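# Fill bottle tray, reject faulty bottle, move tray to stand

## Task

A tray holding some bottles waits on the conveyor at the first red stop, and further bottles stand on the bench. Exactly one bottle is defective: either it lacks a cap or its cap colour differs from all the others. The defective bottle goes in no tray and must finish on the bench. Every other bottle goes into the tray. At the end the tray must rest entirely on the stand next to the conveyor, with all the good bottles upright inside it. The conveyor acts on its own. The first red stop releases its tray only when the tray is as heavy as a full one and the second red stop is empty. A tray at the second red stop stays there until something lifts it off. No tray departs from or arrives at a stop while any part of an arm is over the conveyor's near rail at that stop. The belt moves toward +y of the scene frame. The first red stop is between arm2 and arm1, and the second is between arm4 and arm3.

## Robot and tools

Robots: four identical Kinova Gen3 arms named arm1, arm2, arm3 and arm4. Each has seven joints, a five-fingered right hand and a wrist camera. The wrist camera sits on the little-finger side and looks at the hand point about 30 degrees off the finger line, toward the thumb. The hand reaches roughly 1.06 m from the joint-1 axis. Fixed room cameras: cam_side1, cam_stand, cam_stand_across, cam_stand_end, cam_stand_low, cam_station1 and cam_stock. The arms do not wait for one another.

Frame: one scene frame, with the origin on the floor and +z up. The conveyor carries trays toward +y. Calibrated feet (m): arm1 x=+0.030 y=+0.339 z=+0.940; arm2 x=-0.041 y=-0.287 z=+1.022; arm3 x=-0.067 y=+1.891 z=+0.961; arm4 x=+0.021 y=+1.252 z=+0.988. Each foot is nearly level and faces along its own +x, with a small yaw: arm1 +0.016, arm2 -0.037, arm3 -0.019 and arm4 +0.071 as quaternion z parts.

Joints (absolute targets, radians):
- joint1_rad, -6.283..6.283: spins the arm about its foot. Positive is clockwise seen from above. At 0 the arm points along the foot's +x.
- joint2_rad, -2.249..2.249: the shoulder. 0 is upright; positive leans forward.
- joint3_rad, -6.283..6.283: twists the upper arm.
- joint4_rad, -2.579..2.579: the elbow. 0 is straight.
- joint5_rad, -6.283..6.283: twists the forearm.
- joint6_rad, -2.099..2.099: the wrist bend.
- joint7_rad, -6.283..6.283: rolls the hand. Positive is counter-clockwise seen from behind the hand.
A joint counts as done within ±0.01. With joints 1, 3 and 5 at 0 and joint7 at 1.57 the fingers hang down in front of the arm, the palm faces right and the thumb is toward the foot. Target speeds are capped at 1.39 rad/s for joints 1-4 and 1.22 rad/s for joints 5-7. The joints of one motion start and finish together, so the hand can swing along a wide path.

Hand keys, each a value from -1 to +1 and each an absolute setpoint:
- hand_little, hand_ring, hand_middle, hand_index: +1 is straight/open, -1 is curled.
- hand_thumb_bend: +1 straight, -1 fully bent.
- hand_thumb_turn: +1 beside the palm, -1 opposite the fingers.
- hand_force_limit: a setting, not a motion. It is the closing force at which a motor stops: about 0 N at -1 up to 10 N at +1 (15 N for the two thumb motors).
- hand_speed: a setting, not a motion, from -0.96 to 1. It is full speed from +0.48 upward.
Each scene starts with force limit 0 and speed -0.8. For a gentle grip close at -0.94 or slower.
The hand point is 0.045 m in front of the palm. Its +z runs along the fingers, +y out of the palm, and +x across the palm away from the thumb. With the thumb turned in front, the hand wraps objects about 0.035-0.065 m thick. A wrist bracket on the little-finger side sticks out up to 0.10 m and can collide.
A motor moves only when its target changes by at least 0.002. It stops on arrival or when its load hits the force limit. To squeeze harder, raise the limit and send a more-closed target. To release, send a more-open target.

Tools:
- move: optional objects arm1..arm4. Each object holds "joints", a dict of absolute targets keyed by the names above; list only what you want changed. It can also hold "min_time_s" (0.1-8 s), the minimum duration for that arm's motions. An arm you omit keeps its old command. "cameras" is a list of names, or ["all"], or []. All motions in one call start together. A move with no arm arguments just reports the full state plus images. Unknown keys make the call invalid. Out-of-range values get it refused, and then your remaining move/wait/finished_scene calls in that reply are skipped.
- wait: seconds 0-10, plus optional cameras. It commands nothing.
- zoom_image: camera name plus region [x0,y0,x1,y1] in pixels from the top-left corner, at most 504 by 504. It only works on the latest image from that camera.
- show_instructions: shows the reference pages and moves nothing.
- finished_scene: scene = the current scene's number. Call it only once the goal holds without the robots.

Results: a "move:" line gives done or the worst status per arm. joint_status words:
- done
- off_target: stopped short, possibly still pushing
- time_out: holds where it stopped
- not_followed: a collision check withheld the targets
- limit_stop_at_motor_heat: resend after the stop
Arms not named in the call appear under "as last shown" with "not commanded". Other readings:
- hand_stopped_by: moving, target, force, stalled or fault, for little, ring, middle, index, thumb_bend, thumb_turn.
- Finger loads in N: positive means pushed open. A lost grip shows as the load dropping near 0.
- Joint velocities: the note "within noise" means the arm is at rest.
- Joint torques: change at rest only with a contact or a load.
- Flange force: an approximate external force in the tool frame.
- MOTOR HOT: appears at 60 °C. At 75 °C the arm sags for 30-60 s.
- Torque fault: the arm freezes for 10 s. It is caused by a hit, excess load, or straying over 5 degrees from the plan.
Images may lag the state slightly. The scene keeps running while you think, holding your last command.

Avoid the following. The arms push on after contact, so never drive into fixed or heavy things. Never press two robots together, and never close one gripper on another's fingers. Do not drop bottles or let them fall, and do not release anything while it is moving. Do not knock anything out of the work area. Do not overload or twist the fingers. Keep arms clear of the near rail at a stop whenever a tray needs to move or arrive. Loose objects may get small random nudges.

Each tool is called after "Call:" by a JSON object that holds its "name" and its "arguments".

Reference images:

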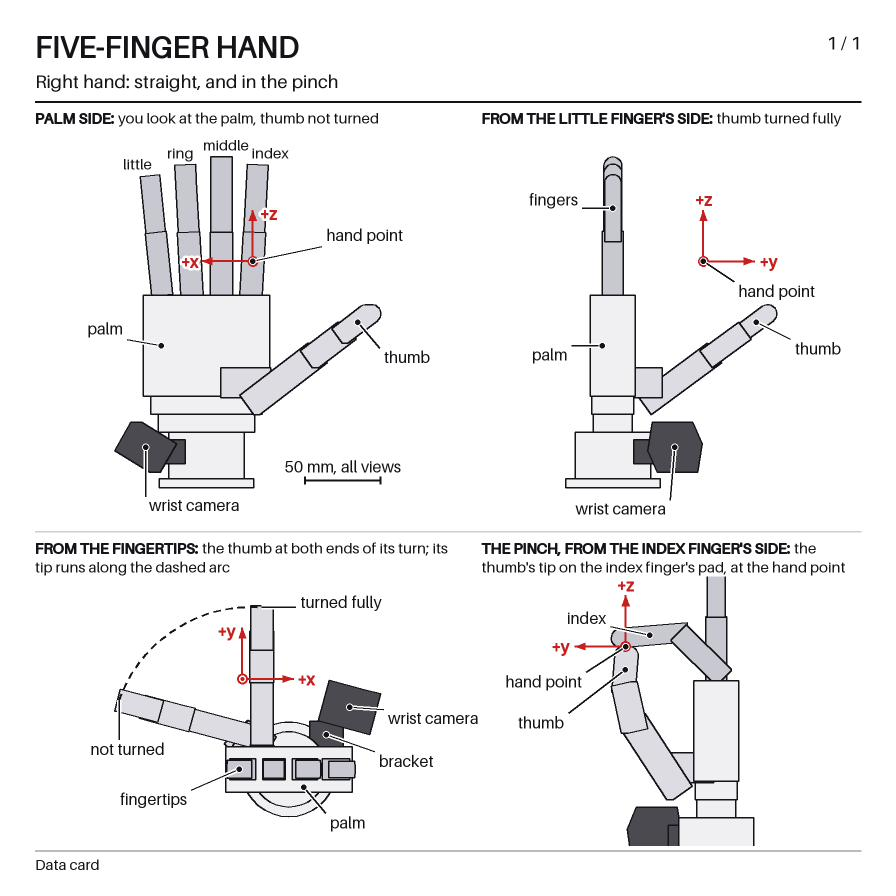

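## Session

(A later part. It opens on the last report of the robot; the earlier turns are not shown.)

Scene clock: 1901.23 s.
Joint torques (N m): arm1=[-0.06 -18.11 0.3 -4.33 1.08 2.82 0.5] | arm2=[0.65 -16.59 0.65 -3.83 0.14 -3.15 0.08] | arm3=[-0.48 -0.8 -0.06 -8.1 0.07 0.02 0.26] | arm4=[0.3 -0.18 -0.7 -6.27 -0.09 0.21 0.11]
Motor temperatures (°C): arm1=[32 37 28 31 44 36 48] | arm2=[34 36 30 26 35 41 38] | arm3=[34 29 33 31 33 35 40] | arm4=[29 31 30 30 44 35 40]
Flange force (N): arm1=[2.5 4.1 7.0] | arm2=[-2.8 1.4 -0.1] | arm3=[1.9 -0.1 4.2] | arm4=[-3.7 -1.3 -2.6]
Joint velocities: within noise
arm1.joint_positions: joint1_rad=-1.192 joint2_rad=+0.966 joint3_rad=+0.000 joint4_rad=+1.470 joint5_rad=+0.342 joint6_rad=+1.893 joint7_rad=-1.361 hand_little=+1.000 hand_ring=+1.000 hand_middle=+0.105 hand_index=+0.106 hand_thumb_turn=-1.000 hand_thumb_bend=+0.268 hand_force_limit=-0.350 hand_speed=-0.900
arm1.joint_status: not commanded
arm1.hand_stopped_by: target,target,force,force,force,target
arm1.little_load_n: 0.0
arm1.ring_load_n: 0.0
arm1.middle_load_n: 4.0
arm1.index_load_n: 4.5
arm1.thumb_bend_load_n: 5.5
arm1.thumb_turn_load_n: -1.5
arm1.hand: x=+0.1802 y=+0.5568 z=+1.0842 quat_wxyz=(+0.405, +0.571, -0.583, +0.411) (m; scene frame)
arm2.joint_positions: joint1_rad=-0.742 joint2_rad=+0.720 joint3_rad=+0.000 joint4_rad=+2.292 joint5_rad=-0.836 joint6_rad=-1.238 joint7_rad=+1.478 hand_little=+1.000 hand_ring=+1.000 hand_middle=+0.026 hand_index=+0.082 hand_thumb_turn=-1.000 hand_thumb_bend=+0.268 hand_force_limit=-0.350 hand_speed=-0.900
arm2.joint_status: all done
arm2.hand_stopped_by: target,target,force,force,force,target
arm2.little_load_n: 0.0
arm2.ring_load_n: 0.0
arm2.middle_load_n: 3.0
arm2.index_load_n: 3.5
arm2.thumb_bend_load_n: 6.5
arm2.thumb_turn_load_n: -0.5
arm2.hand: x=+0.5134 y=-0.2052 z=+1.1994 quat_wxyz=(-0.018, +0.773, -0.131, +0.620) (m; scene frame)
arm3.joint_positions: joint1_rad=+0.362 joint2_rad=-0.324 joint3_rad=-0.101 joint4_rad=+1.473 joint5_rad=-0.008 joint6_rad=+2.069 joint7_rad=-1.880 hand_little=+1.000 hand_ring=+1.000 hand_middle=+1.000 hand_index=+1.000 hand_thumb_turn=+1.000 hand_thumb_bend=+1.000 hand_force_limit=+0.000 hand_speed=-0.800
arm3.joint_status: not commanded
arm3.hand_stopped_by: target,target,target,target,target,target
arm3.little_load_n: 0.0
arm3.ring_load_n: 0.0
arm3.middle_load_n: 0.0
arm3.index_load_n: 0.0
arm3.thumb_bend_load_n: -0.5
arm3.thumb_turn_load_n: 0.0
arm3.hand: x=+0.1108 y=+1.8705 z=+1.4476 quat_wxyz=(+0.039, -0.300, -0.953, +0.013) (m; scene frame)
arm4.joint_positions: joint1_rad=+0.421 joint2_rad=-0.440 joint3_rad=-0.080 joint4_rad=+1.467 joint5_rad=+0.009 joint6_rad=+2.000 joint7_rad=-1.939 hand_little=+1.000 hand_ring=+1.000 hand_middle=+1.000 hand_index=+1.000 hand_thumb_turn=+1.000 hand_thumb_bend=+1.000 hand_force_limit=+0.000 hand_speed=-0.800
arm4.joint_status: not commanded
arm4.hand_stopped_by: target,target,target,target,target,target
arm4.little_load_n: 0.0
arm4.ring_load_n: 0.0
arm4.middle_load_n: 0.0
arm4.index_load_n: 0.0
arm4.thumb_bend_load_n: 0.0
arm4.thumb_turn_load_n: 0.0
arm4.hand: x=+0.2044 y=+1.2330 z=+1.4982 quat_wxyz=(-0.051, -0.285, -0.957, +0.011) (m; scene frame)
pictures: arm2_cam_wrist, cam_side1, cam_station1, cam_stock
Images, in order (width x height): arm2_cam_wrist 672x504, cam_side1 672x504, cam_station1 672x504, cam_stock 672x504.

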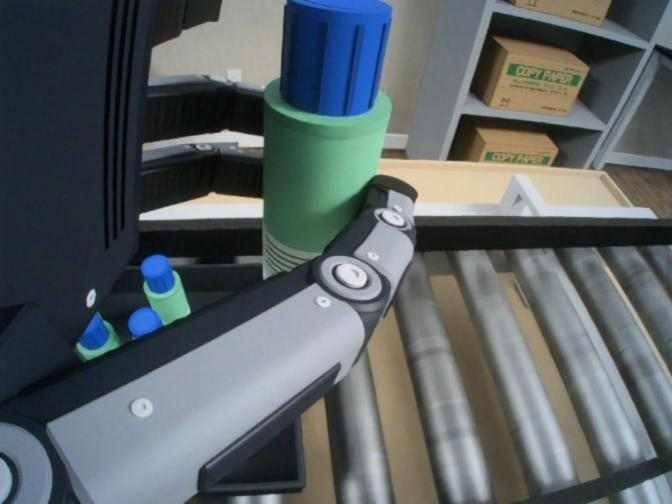

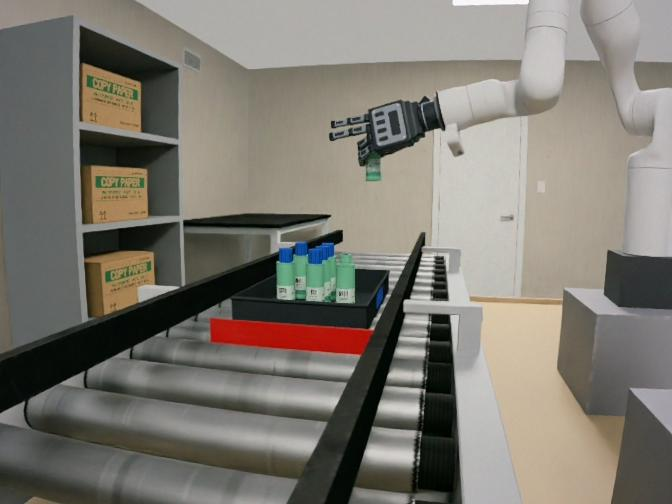

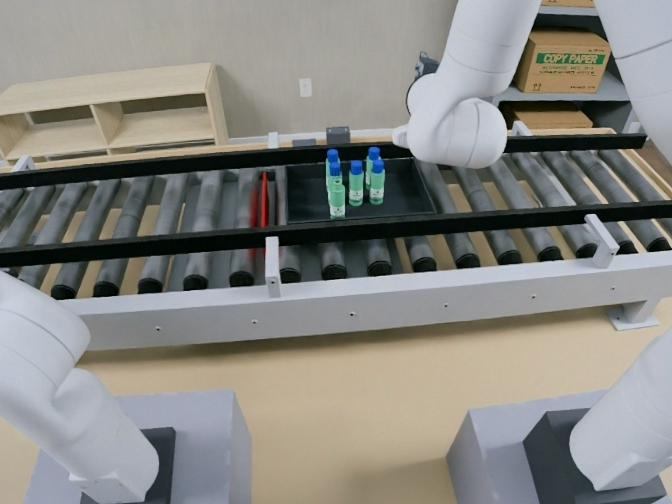

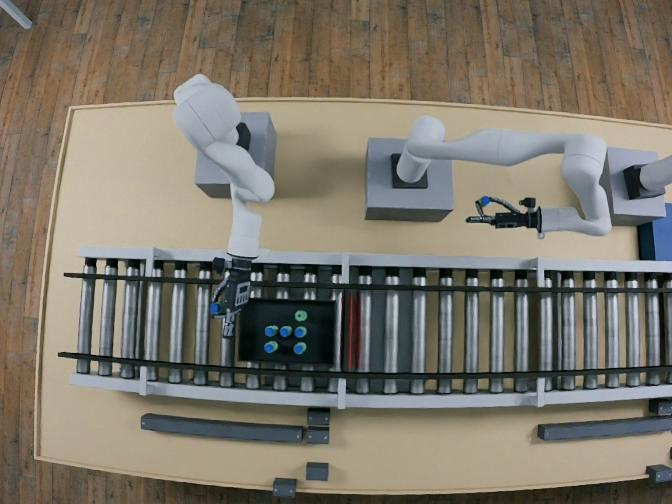

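Call:
{"name": "zoom_image", "arguments": {"camera": "arm2_cam_wrist", "region": [60, 220, 320, 500]}}

Call:
{"name": "zoom_image", "arguments": {"camera": "cam_station1", "region": [260, 40, 520, 240]}}

Call:
{"name": "zoom_image", "arguments": {"camera": "cam_stock", "region": [160, 60, 460, 400]}}

Scaled by 1.800 from the camera's 672x504 image, which has a finer 960x720 frame.

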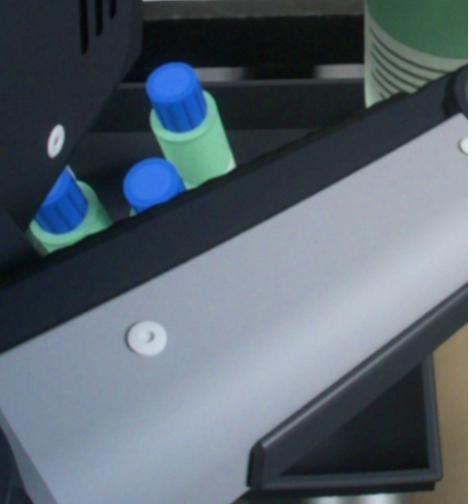

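Scaled by 1.938 from the camera's 672x504 image, which has a finer 960x720 frame.

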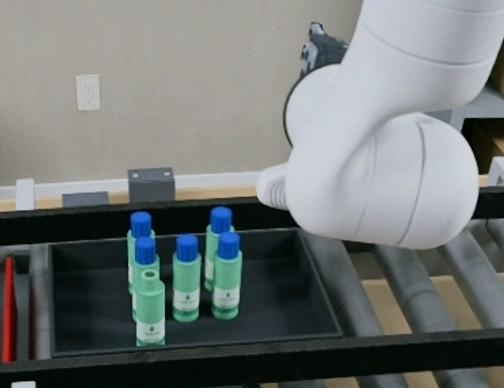

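Scaled by 1.482 from the camera's 672x504 image, which has a finer 960x720 frame.

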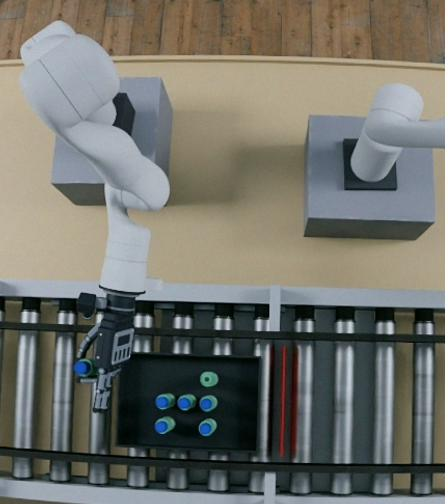

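Call:
{"name": "zoom_image", "arguments": {"camera": "cam_side1", "region": [200, 220, 480, 430]}}

Call:
{"name": "zoom_image", "arguments": {"camera": "cam_station1", "region": [80, 380, 672, 504]}}

Scaled by 1.800 from the camera's 672x504 image, which has a finer 960x720 frame.

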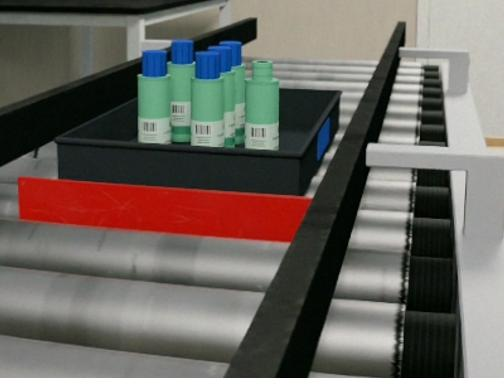

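Region (80, 380, 672, 504) is 592x124 pixels. A region can be at most 504 by 504 pixels.

Call:
{"name": "move", "arguments": {"arm2": {"joints": {"joint1_rad": -0.7874, "joint2_rad": 0.8869, "joint4_rad": 2.1186, "joint5_rad": -0.8838, "joint6_rad": -1.2385, "joint7_rad": 1.487}, "min_time_s": 2.5}, "cameras": ["cam_stock", "cam_side1", "cam_station1", "arm2_cam_wrist"]}}

Call:
{"name": "zoom_image", "arguments": {"camera": "cam_stock", "region": [190, 230, 350, 390]}}

Call:
{"name": "zoom_image", "arguments": {"camera": "cam_side1", "region": [220, 80, 460, 340]}}

Call:
{"name": "zoom_image", "arguments": {"camera": "arm2_cam_wrist", "region": [60, 200, 560, 500]}}

Scene clock: 2185.43 s.
Joint torques (N m): arm1=[-0.1 -18.06 0.36 -4.33 1.14 2.8 0.52] | arm2=[0.64 -18.87 1.01 -3.75 0.14 -3.1 0.11] | arm3=[-0.38 -0.71 -0.04 -8.15 0.06 -0.05 0.29] | arm4=[0.28 -0.18 -0.79 -6.15 -0.13 0.21 0.11]
Motor temperatures (°C): arm1=[32 36 28 31 44 36 48] | arm2=[34 35 29 26 35 41 38] | arm3=[34 29 33 31 33 35 40] | arm4=[29 31 30 30 44 35 40]
Flange force (N): arm1=[2.6 4.3 7.0] | arm2=[-2.7 1.7 -0.1] | arm3=[2.2 0.0 4.3] | arm4=[-3.9 -1.6 -3.1]
move: arm2 done
Joint velocities: within noise
arm1, arm3, arm4: as last shown
arm1.index_load_n: 5.0
arm2.joint_positions: joint1_rad=-0.787 joint2_rad=+0.887 joint3_rad=+0.000 joint4_rad=+2.119 joint5_rad=-0.884 joint6_rad=-1.239 joint7_rad=+1.487 hand_little=+1.000 hand_ring=+1.000 hand_middle=+0.026 hand_index=+0.082 hand_thumb_turn=-1.000 hand_thumb_bend=+0.268 hand_force_limit=-0.350 hand_speed=-0.900
arm2.joint_status: all done
arm2.hand_stopped_by: target,target,force,force,force,target
arm2.little_load_n: 0.0
arm2.ring_load_n: 0.0
arm2.middle_load_n: 3.0
arm2.index_load_n: 3.5
arm2.thumb_bend_load_n: 6.5
arm2.thumb_turn_load_n: 0.0
arm2.hand: x=+0.5441 y=-0.1598 z=+1.1499 quat_wxyz=(-0.019, +0.773, -0.132, +0.620) (m; scene frame)
arm3.thumb_bend_load_n: 0.0
pictures: arm2_cam_wrist, cam_side1, cam_station1, cam_stock
Images, in order (width x height): arm2_cam_wrist 672x504, cam_side1 672x504, cam_station1 672x504, cam_stock 672x504.

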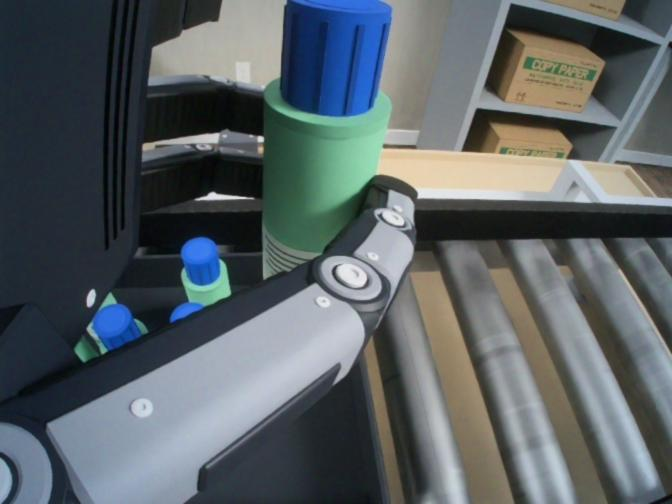

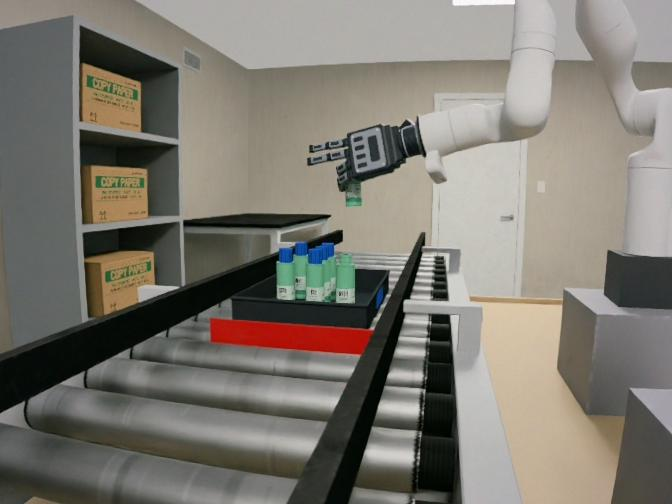

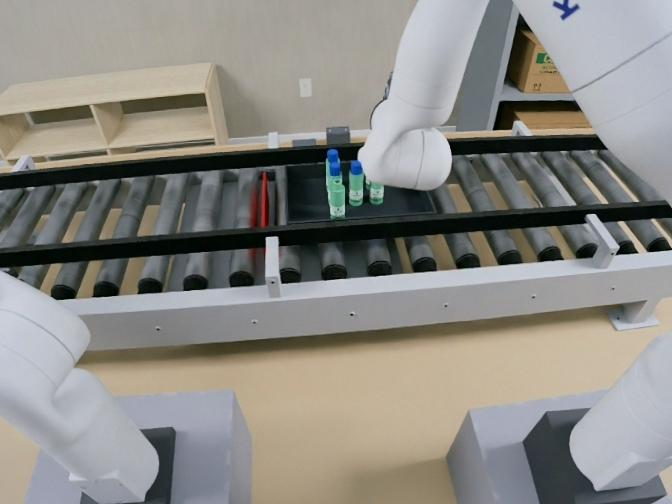

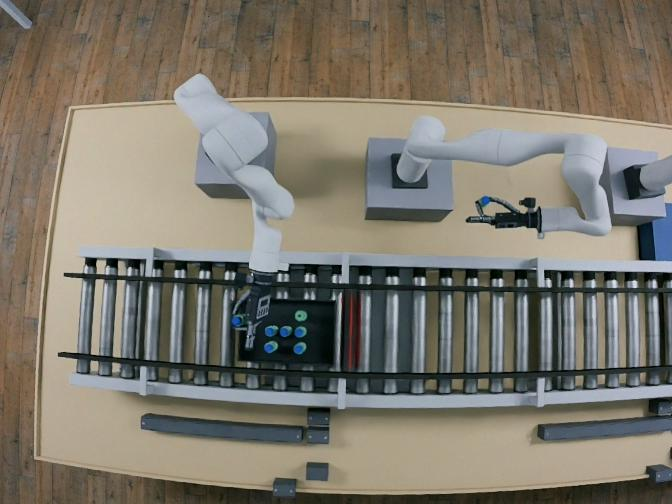

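Scaled by 3.150 from the camera's 672x504 image, which has a finer 960x720 frame.

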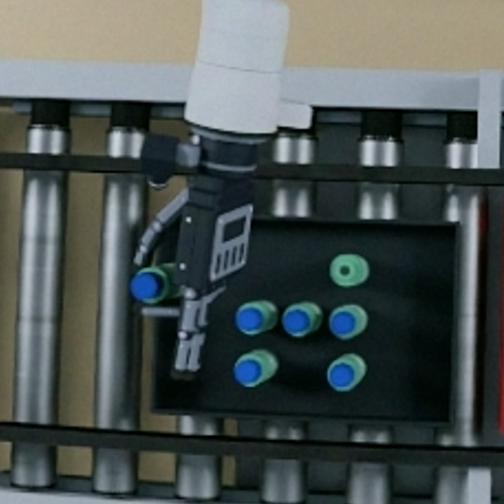

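Scaled by 1.938 from the camera's 672x504 image, which has a finer 960x720 frame.

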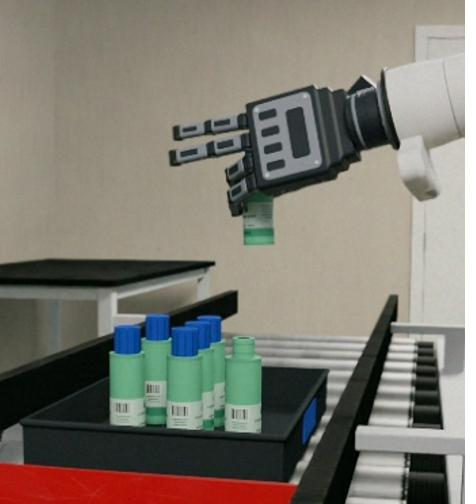

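Scaled by 1.008 from the camera's 672x504 image, which has a finer 960x720 frame.

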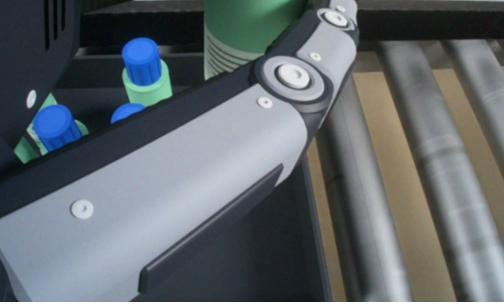

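Call:
{"name": "move", "arguments": {"arm2": {"joints": {"joint1_rad": -0.7807, "joint2_rad": 1.0241, "joint4_rad": 2.1272, "joint5_rad": -0.8445, "joint6_rad": -1.3329, "joint7_rad": 1.3713}, "min_time_s": 2.0}, "cameras": ["cam_stock", "cam_side1", "arm2_cam_wrist"]}}

Call:
{"name": "zoom_image", "arguments": {"camera": "cam_stock", "region": [210, 250, 350, 390]}}

Call:
{"name": "zoom_image", "arguments": {"camera": "cam_side1", "region": [220, 120, 460, 360]}}

Scene clock: 2226.70 s.
Joint torques (N m): arm1=[-0.04 -18.11 0.39 -4.4 1.11 2.78 0.53] | arm2=[0.7 -19.25 1.21 -2.57 -0.16 -3.15 0.1] | arm3=[-0.52 -0.7 -0.02 -8.1 0.06 0.02 0.27] | arm4=[0.38 -0.2 -0.74 -6.25 -0.06 0.23 0.13]
Motor temperatures (°C): arm1=[32 36 28 31 44 36 48] | arm2=[34 35 29 26 35 41 38] | arm3=[34 29 32 31 33 35 40] | arm4=[29 31 30 30 44 35 40]
Flange force (N): arm1=[2.6 4.4 7.2] | arm2=[-2.5 1.9 -0.3] | arm3=[2.1 0.0 4.3] | arm4=[-3.8 -1.4 -2.6]
move: arm2 done
Joint velocities: within noise
arm1, arm3, arm4: as last shown
arm1.index_load_n: 4.5
arm1.thumb_bend_load_n: 5.0
arm2.joint_positions: joint1_rad=-0.781 joint2_rad=+1.024 joint3_rad=+0.000 joint4_rad=+2.127 joint5_rad=-0.844 joint6_rad=-1.333 joint7_rad=+1.371 hand_little=+1.000 hand_ring=+1.000 hand_middle=+0.026 hand_index=+0.082 hand_thumb_turn=-1.000 hand_thumb_bend=+0.268 hand_force_limit=-0.350 hand_speed=-0.900
arm2.joint_status: all done
arm2.hand_stopped_by: target,target,force,force,force,target
arm2.little_load_n: 0.0
arm2.ring_load_n: 0.0
arm2.middle_load_n: 3.0
arm2.index_load_n: 3.0
arm2.thumb_bend_load_n: 6.5
arm2.thumb_turn_load_n: -0.5
arm2.hand: x=+0.5367 y=-0.1697 z=+1.0998 quat_wxyz=(-0.019, +0.773, -0.132, +0.620) (m; scene frame)
pictures: arm2_cam_wrist, cam_side1, cam_stock
Images, in order (width x height): arm2_cam_wrist 672x504, cam_side1 672x504, cam_stock 672x504.

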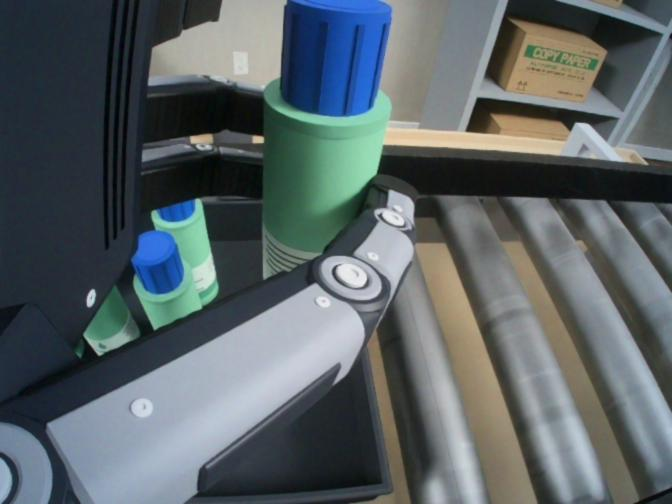

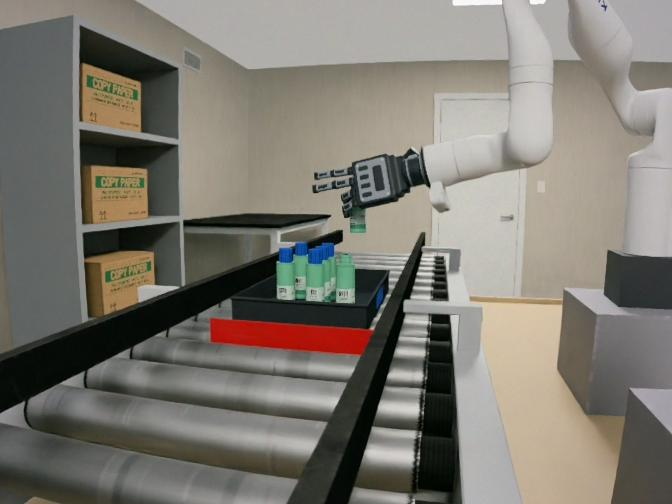

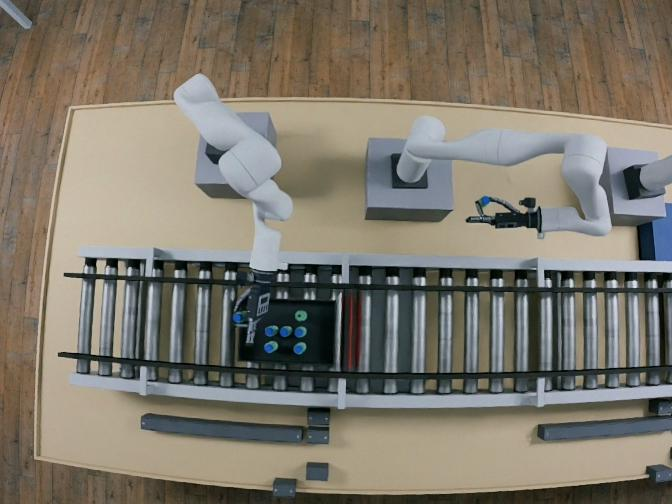

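Scaled by 3.600 from the camera's 672x504 image, which has a finer 960x720 frame.

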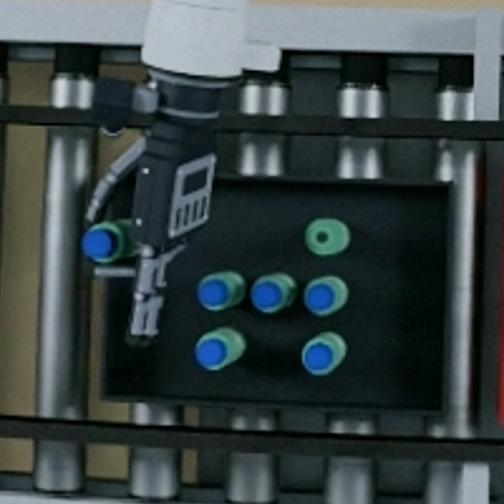

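Scaled by 2.100 from the camera's 672x504 image, which has a finer 960x720 frame.

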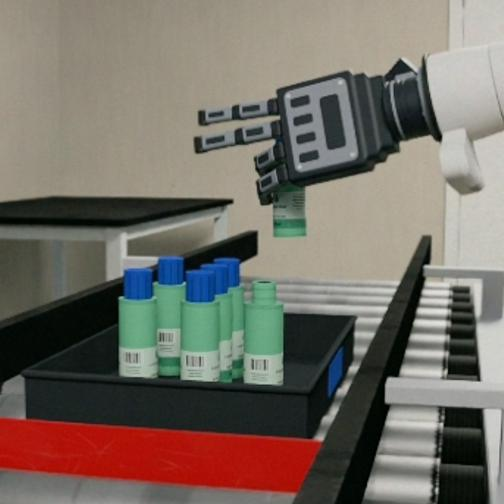

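Call:
{"name": "move", "arguments": {"arm2": {"joints": {"joint1_rad": -0.7962, "joint2_rad": 1.1868, "joint4_rad": 2.0355, "joint5_rad": -0.8482, "joint6_rad": -1.3794, "joint7_rad": 1.3163}, "min_time_s": 2.0}, "cameras": ["cam_stock", "cam_side1", "cam_station1", "arm2_cam_wrist"]}}

Call:
{"name": "zoom_image", "arguments": {"camera": "cam_stock", "region": [210, 250, 350, 390]}}

Call:
{"name": "zoom_image", "arguments": {"camera": "cam_side1", "region": [220, 120, 460, 360]}}

Scene clock: 2282.20 s.
Joint torques (N m): arm1=[-0.08 -18.21 0.38 -4.24 1.11 2.84 0.53] | arm2=[0.64 -20.06 1.38 -2.02 -0.27 -3.17 0.08] | arm3=[-0.49 -0.8 -0.06 -8.02 0.06 0.04 0.25] | arm4=[0.36 -0.19 -0.73 -6.24 -0.08 0.2 0.15]
Motor temperatures (°C): arm1=[32 36 28 31 44 36 48] | arm2=[34 35 29 26 35 41 38] | arm3=[34 29 32 31 33 35 40] | arm4=[29 31 30 30 44 35 40]
Flange force (N): arm1=[2.1 4.0 6.7] | arm2=[-1.9 2.1 -0.3] | arm3=[1.8 -0.1 3.9] | arm4=[-3.7 -1.3 -2.7]
move: arm2 done
Joint velocities: within noise
arm1, arm3, arm4: as last shown
arm1.thumb_bend_load_n: 5.5
arm2.joint_positions: joint1_rad=-0.796 joint2_rad=+1.187 joint3_rad=+0.000 joint4_rad=+2.035 joint5_rad=-0.848 joint6_rad=-1.379 joint7_rad=+1.316 hand_little=+1.000 hand_ring=+1.000 hand_middle=+0.026 hand_index=+0.082 hand_thumb_turn=-1.000 hand_thumb_bend=+0.268 hand_force_limit=-0.350 hand_speed=-0.900
arm2.joint_status: all done
arm2.hand_stopped_by: target,target,force,force,force,target
arm2.little_load_n: 0.0
arm2.ring_load_n: 0.0
arm2.middle_load_n: 3.0
arm2.index_load_n: 3.0
arm2.thumb_bend_load_n: 6.5
arm2.thumb_turn_load_n: -0.5
arm2.hand: x=+0.5404 y=-0.1594 z=+1.0398 quat_wxyz=(-0.019, +0.773, -0.132, +0.620) (m; scene frame)
pictures: arm2_cam_wrist, cam_side1, cam_station1, cam_stock
Images, in order (width x height): arm2_cam_wrist 672x504, cam_side1 672x504, cam_station1 672x504, cam_stock 672x504.

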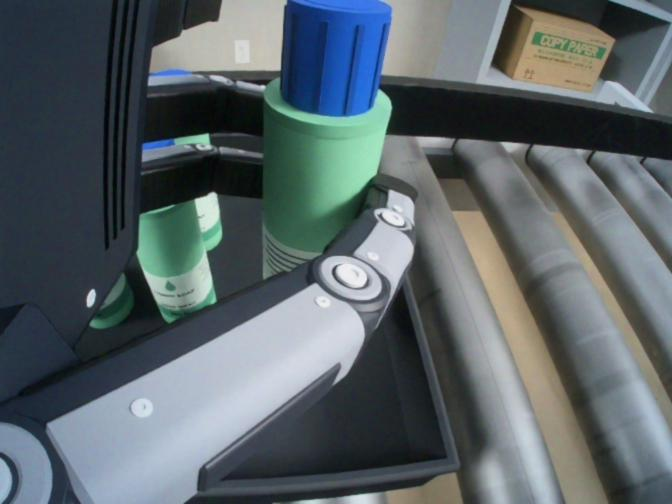

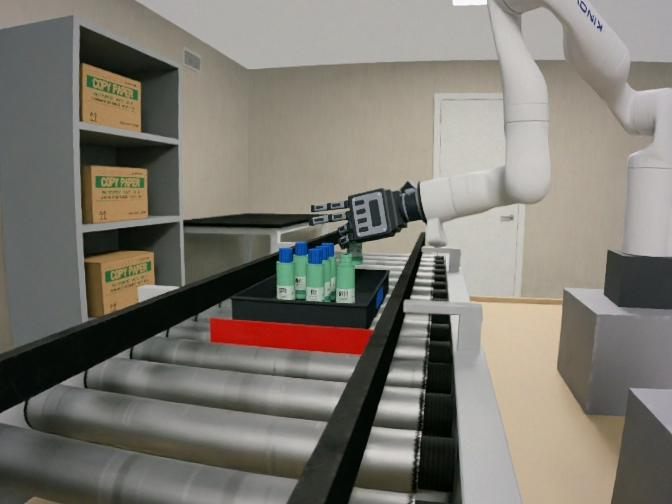

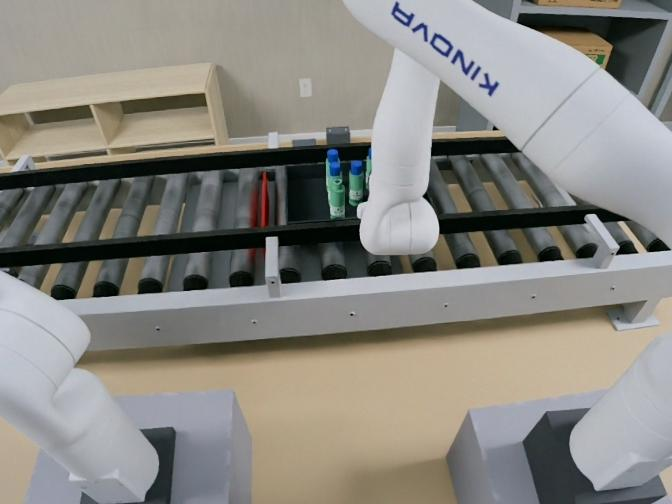

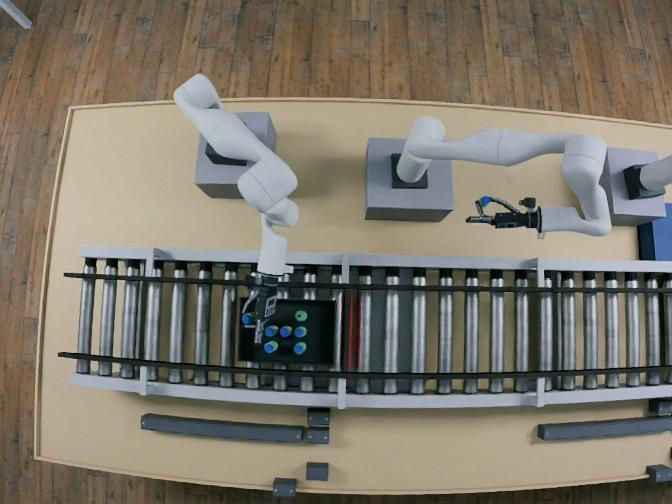

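Scaled by 3.600 from the camera's 672x504 image, which has a finer 960x720 frame.

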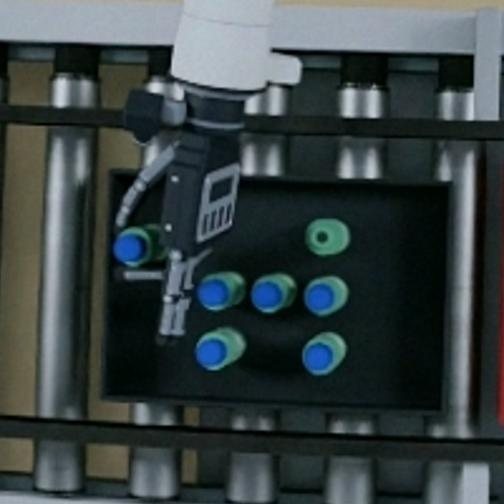

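Scaled by 2.100 from the camera's 672x504 image, which has a finer 960x720 frame.

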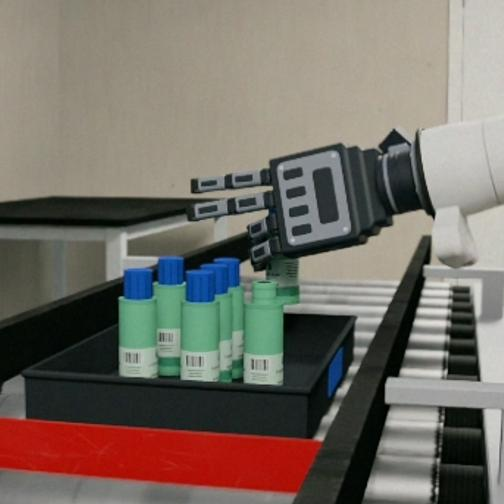

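Call:
{"name": "zoom_image", "arguments": {"camera": "arm2_cam_wrist", "region": [120, 180, 480, 500]}}

Scaled by 1.400 from the camera's 672x504 image, which has a finer 960x720 frame.

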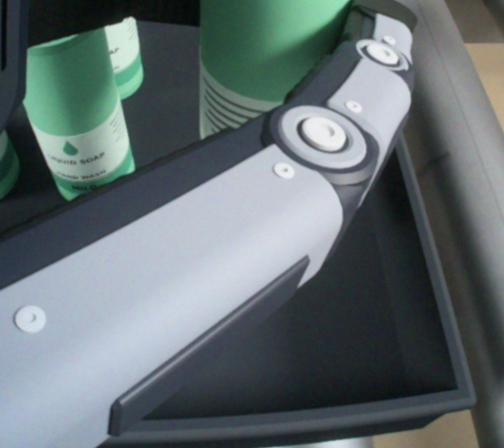

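Call:
{"name": "move", "arguments": {"arm2": {"joints": {"hand_ring": 0.3, "hand_little": 0.3}}, "cameras": []}}

Call:
{"name": "move", "arguments": {"arm2": {"joints": {"joint1_rad": -0.7934, "joint2_rad": 1.2537, "joint4_rad": 2.0148, "joint5_rad": -0.8392, "joint6_rad": -1.4103, "joint7_rad": 1.2816}, "min_time_s": 1.5}, "cameras": ["cam_stock", "cam_side1", "cam_station1", "arm2_cam_wrist"]}}

Call:
{"name": "zoom_image", "arguments": {"camera": "cam_stock", "region": [210, 250, 350, 390]}}

Call:
{"name": "zoom_image", "arguments": {"camera": "cam_side1", "region": [220, 120, 460, 360]}}

Scene clock: 2365.77 s.
Joint torques (N m): arm1=[-0.2 -18.18 0.38 -4.42 1.13 2.82 0.5] | arm2=[0.66 -20.09 1.4 -1.97 -0.25 -3.13 0.09] | arm3=[-0.53 -0.64 -0.02 -8.16 0.07 0.04 0.28] | arm4=[0.25 -0.13 -0.84 -6.2 -0.1 0.21 0.13]
Motor temperatures (°C): arm1=[32 36 28 31 44 36 48] | arm2=[34 35 29 26 35 41 38] | arm3=[34 29 32 31 33 35 40] | arm4=[29 31 30 30 44 35 39]
Flange force (N): arm1=[2.5 4.2 7.4] | arm2=[-2.1 2.1 -0.3] | arm3=[2.3 0.0 4.7] | arm4=[-3.7 -1.7 -2.8]
move: arm2 done
Joint velocities: within noise
arm1, arm3, arm4: as last shown
arm2.joint_positions: joint1_rad=-0.796 joint2_rad=+1.187 joint3_rad=+0.000 joint4_rad=+2.035 joint5_rad=-0.848 joint6_rad=-1.379 joint7_rad=+1.316 hand_little=+0.300 hand_ring=+0.300 hand_middle=+0.026 hand_index=+0.082 hand_thumb_turn=-1.000 hand_thumb_bend=+0.268 hand_force_limit=-0.350 hand_speed=-0.900
arm2.joint_status: all done
arm2.hand_stopped_by: target,target,force,force,force,target
arm2.little_load_n: 0.0
arm2.ring_load_n: 0.5
arm2.middle_load_n: 3.0
arm2.index_load_n: 3.0
arm2.thumb_bend_load_n: 7.0
arm2.thumb_turn_load_n: -0.5
arm2.hand: x=+0.5404 y=-0.1594 z=+1.0398 quat_wxyz=(-0.019, +0.773, -0.132, +0.620) (m; scene frame)
pictures: none
No camera images: "cameras" was empty.

Scene clock: 2367.57 s.
Joint torques (N m): arm1=[0.01 -18.12 0.39 -4.25 1.13 2.76 0.56] | arm2=[0.68 -20.13 1.46 -1.6 -0.38 -3.15 0.09] | arm3=[-0.49 -0.77 0.01 -8.21 0.14 0.04 0.34] | arm4=[0.26 -0.16 -0.86 -6.22 -0.05 0.17 0.05]
Motor temperatures (°C): arm1=[32 36 28 31 44 36 48] | arm2=[34 35 29 26 35 41 38] | arm3=[34 29 32 31 33 35 40] | arm4=[29 31 30 30 44 35 39]
Flange force (N): arm1=[2.4 4.3 6.6] | arm2=[-1.8 2.1 -0.3] | arm3=[2.2 0.5 4.7] | arm4=[-3.8 -1.9 -2.8]
move: arm2 done
Joint velocities: within noise
arm1, arm3, arm4: as last shown
arm2.joint_positions: joint1_rad=-0.793 joint2_rad=+1.254 joint3_rad=+0.000 joint4_rad=+2.015 joint5_rad=-0.839 joint6_rad=-1.410 joint7_rad=+1.282 hand_little=+0.300 hand_ring=+0.300 hand_middle=+0.026 hand_index=+0.082 hand_thumb_turn=-1.000 hand_thumb_bend=+0.268 hand_force_limit=-0.350 hand_speed=-0.900
arm2.joint_status: all done
arm2.hand_stopped_by: target,target,force,force,force,target
arm2.little_load_n: 0.5
arm2.ring_load_n: 0.0
arm2.middle_load_n: 3.0
arm2.index_load_n: 3.0
arm2.thumb_bend_load_n: 6.5
arm2.thumb_turn_load_n: -0.5
arm2.hand: x=+0.5378 y=-0.1632 z=+1.0148 quat_wxyz=(-0.019, +0.773, -0.131, +0.620) (m; scene frame)
arm3.thumb_turn_load_n: -0.5
arm4.middle_load_n: 0.5
pictures: arm2_cam_wrist, cam_side1, cam_station1, cam_stock
Images, in order (width x height): arm2_cam_wrist 672x504, cam_side1 672x504, cam_station1 672x504, cam_stock 672x504.

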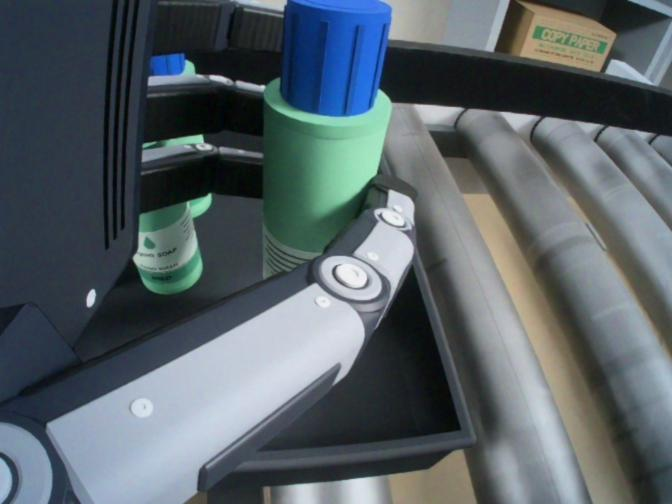

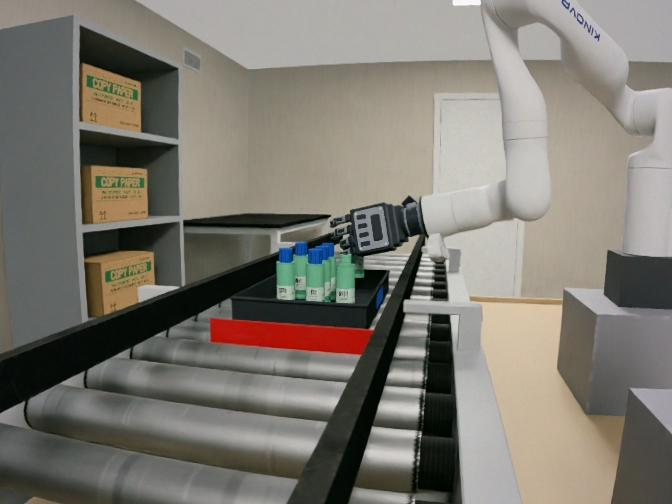

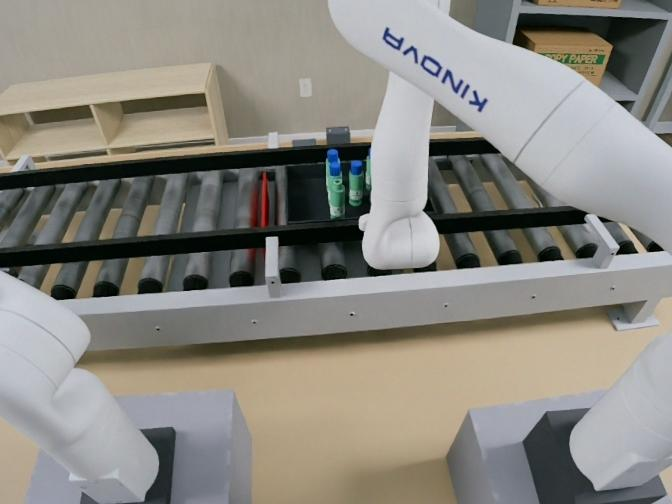

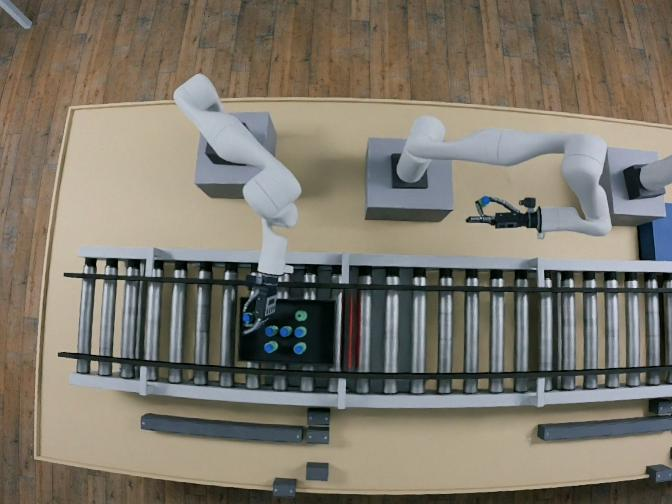

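Scaled by 3.600 from the camera's 672x504 image, which has a finer 960x720 frame.

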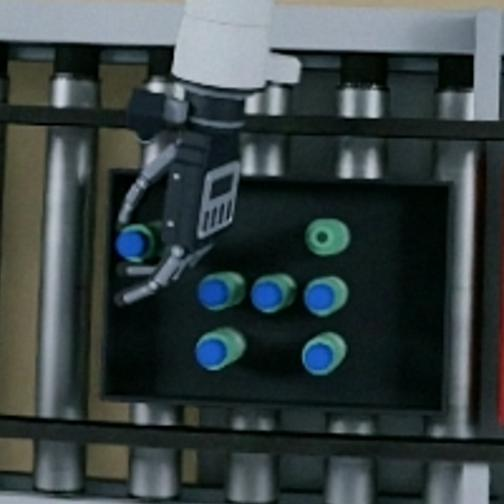

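Scaled by 2.100 from the camera's 672x504 image, which has a finer 960x720 frame.

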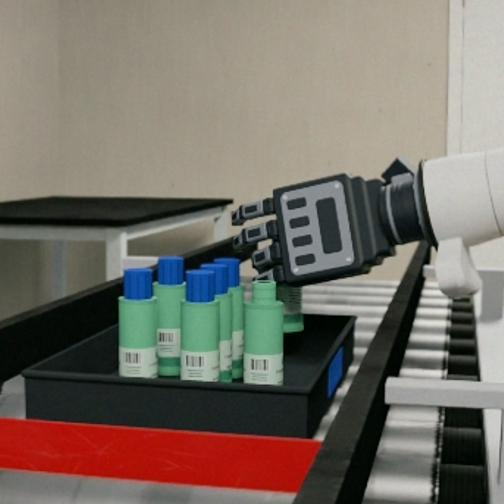

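Call:
{"name": "move", "arguments": {"arm2": {"joints": {"joint2_rad": 1.2927, "joint4_rad": 1.9912, "joint5_rad": -0.8375, "joint6_rad": -1.4206, "joint7_rad": 1.27}, "min_time_s": 1.5}, "cameras": ["cam_stock", "cam_side1", "arm2_cam_wrist"]}}

Call:
{"name": "zoom_image", "arguments": {"camera": "cam_side1", "region": [260, 200, 440, 320]}}

Scene clock: 2400.00 s.
Joint torques (N m): arm1=[-0.05 -18.1 0.42 -4.33 1.06 2.8 0.51] | arm2=[0.7 -20.25 1.51 -1.5 -0.4 -3.16 0.08] | arm3=[-0.47 -0.6 0.05 -8.09 0.1 -0.01 0.37] | arm4=[0.34 -0.11 -0.77 -6.22 -0.09 0.21 0.11]
Motor temperatures (°C): arm1=[32 36 28 31 44 36 48] | arm2=[34 35 29 26 35 41 38] | arm3=[34 29 32 31 33 35 40] | arm4=[29 31 30 30 44 35 39]
Flange force (N): arm1=[2.5 4.2 7.0] | arm2=[-1.7 2.1 -0.4] | arm3=[2.5 0.6 4.3] | arm4=[-3.7 -1.6 -2.7]
move: arm2 done
Joint velocities: within noise
arm1, arm3, arm4: as last shown
arm2.joint_positions: joint1_rad=-0.793 joint2_rad=+1.293 joint3_rad=+0.000 joint4_rad=+1.991 joint5_rad=-0.837 joint6_rad=-1.421 joint7_rad=+1.270 hand_little=+0.300 hand_ring=+0.300 hand_middle=+0.026 hand_index=+0.082 hand_thumb_turn=-1.000 hand_thumb_bend=+0.268 hand_force_limit=-0.350 hand_speed=-0.900
arm2.joint_status: all done
arm2.hand_stopped_by: target,target,force,force,force,target
arm2.little_load_n: 0.0
arm2.ring_load_n: -0.5
arm2.middle_load_n: 3.0
arm2.index_load_n: 3.0
arm2.thumb_bend_load_n: 6.5
arm2.thumb_turn_load_n: 0.0
arm2.hand: x=+0.5379 y=-0.1631 z=+0.9998 quat_wxyz=(-0.019, +0.773, -0.131, +0.620) (m; scene frame)
arm3.thumb_bend_load_n: -0.5
arm3.thumb_turn_load_n: 0.0
arm4.middle_load_n: 0.0
pictures: arm2_cam_wrist, cam_side1, cam_stock
Images, in order (width x height): arm2_cam_wrist 672x504, cam_side1 672x504, cam_stock 672x504.

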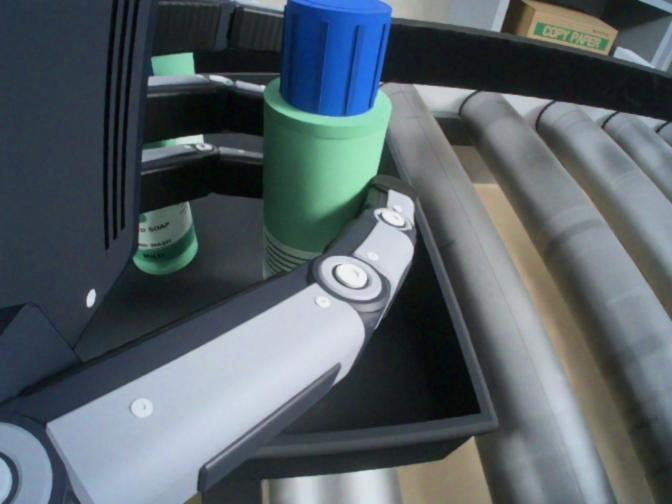

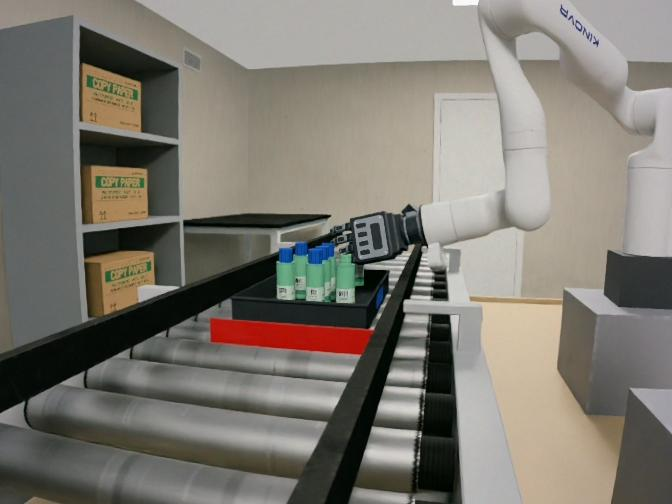

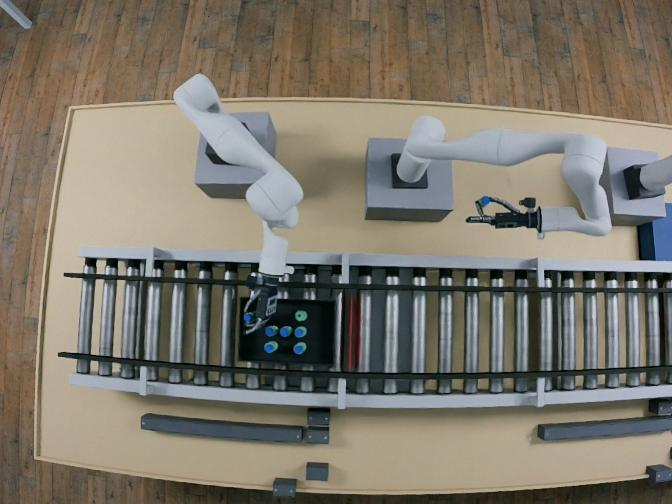

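Scaled by 2.800 from the camera's 672x504 image, which has a finer 960x720 frame.

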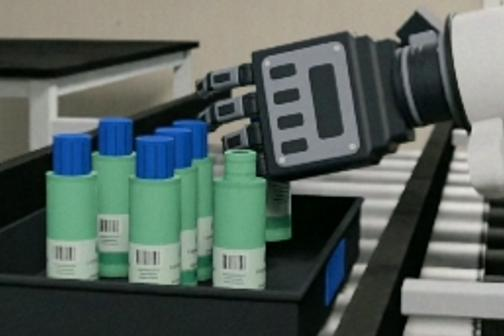

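Call:
{"name": "zoom_image", "arguments": {"camera": "cam_side1", "region": [310, 230, 400, 310]}}

Scaled by 5.600 from the camera's 672x504 image, which has a finer 960x720 frame.

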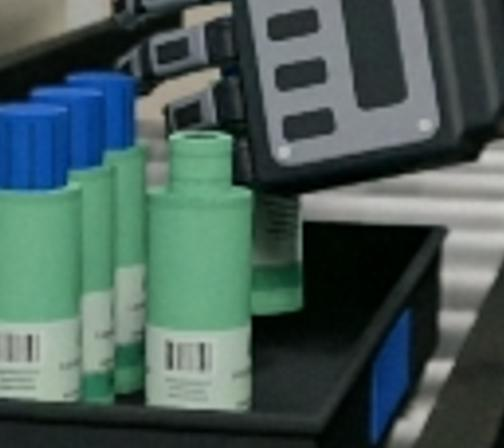

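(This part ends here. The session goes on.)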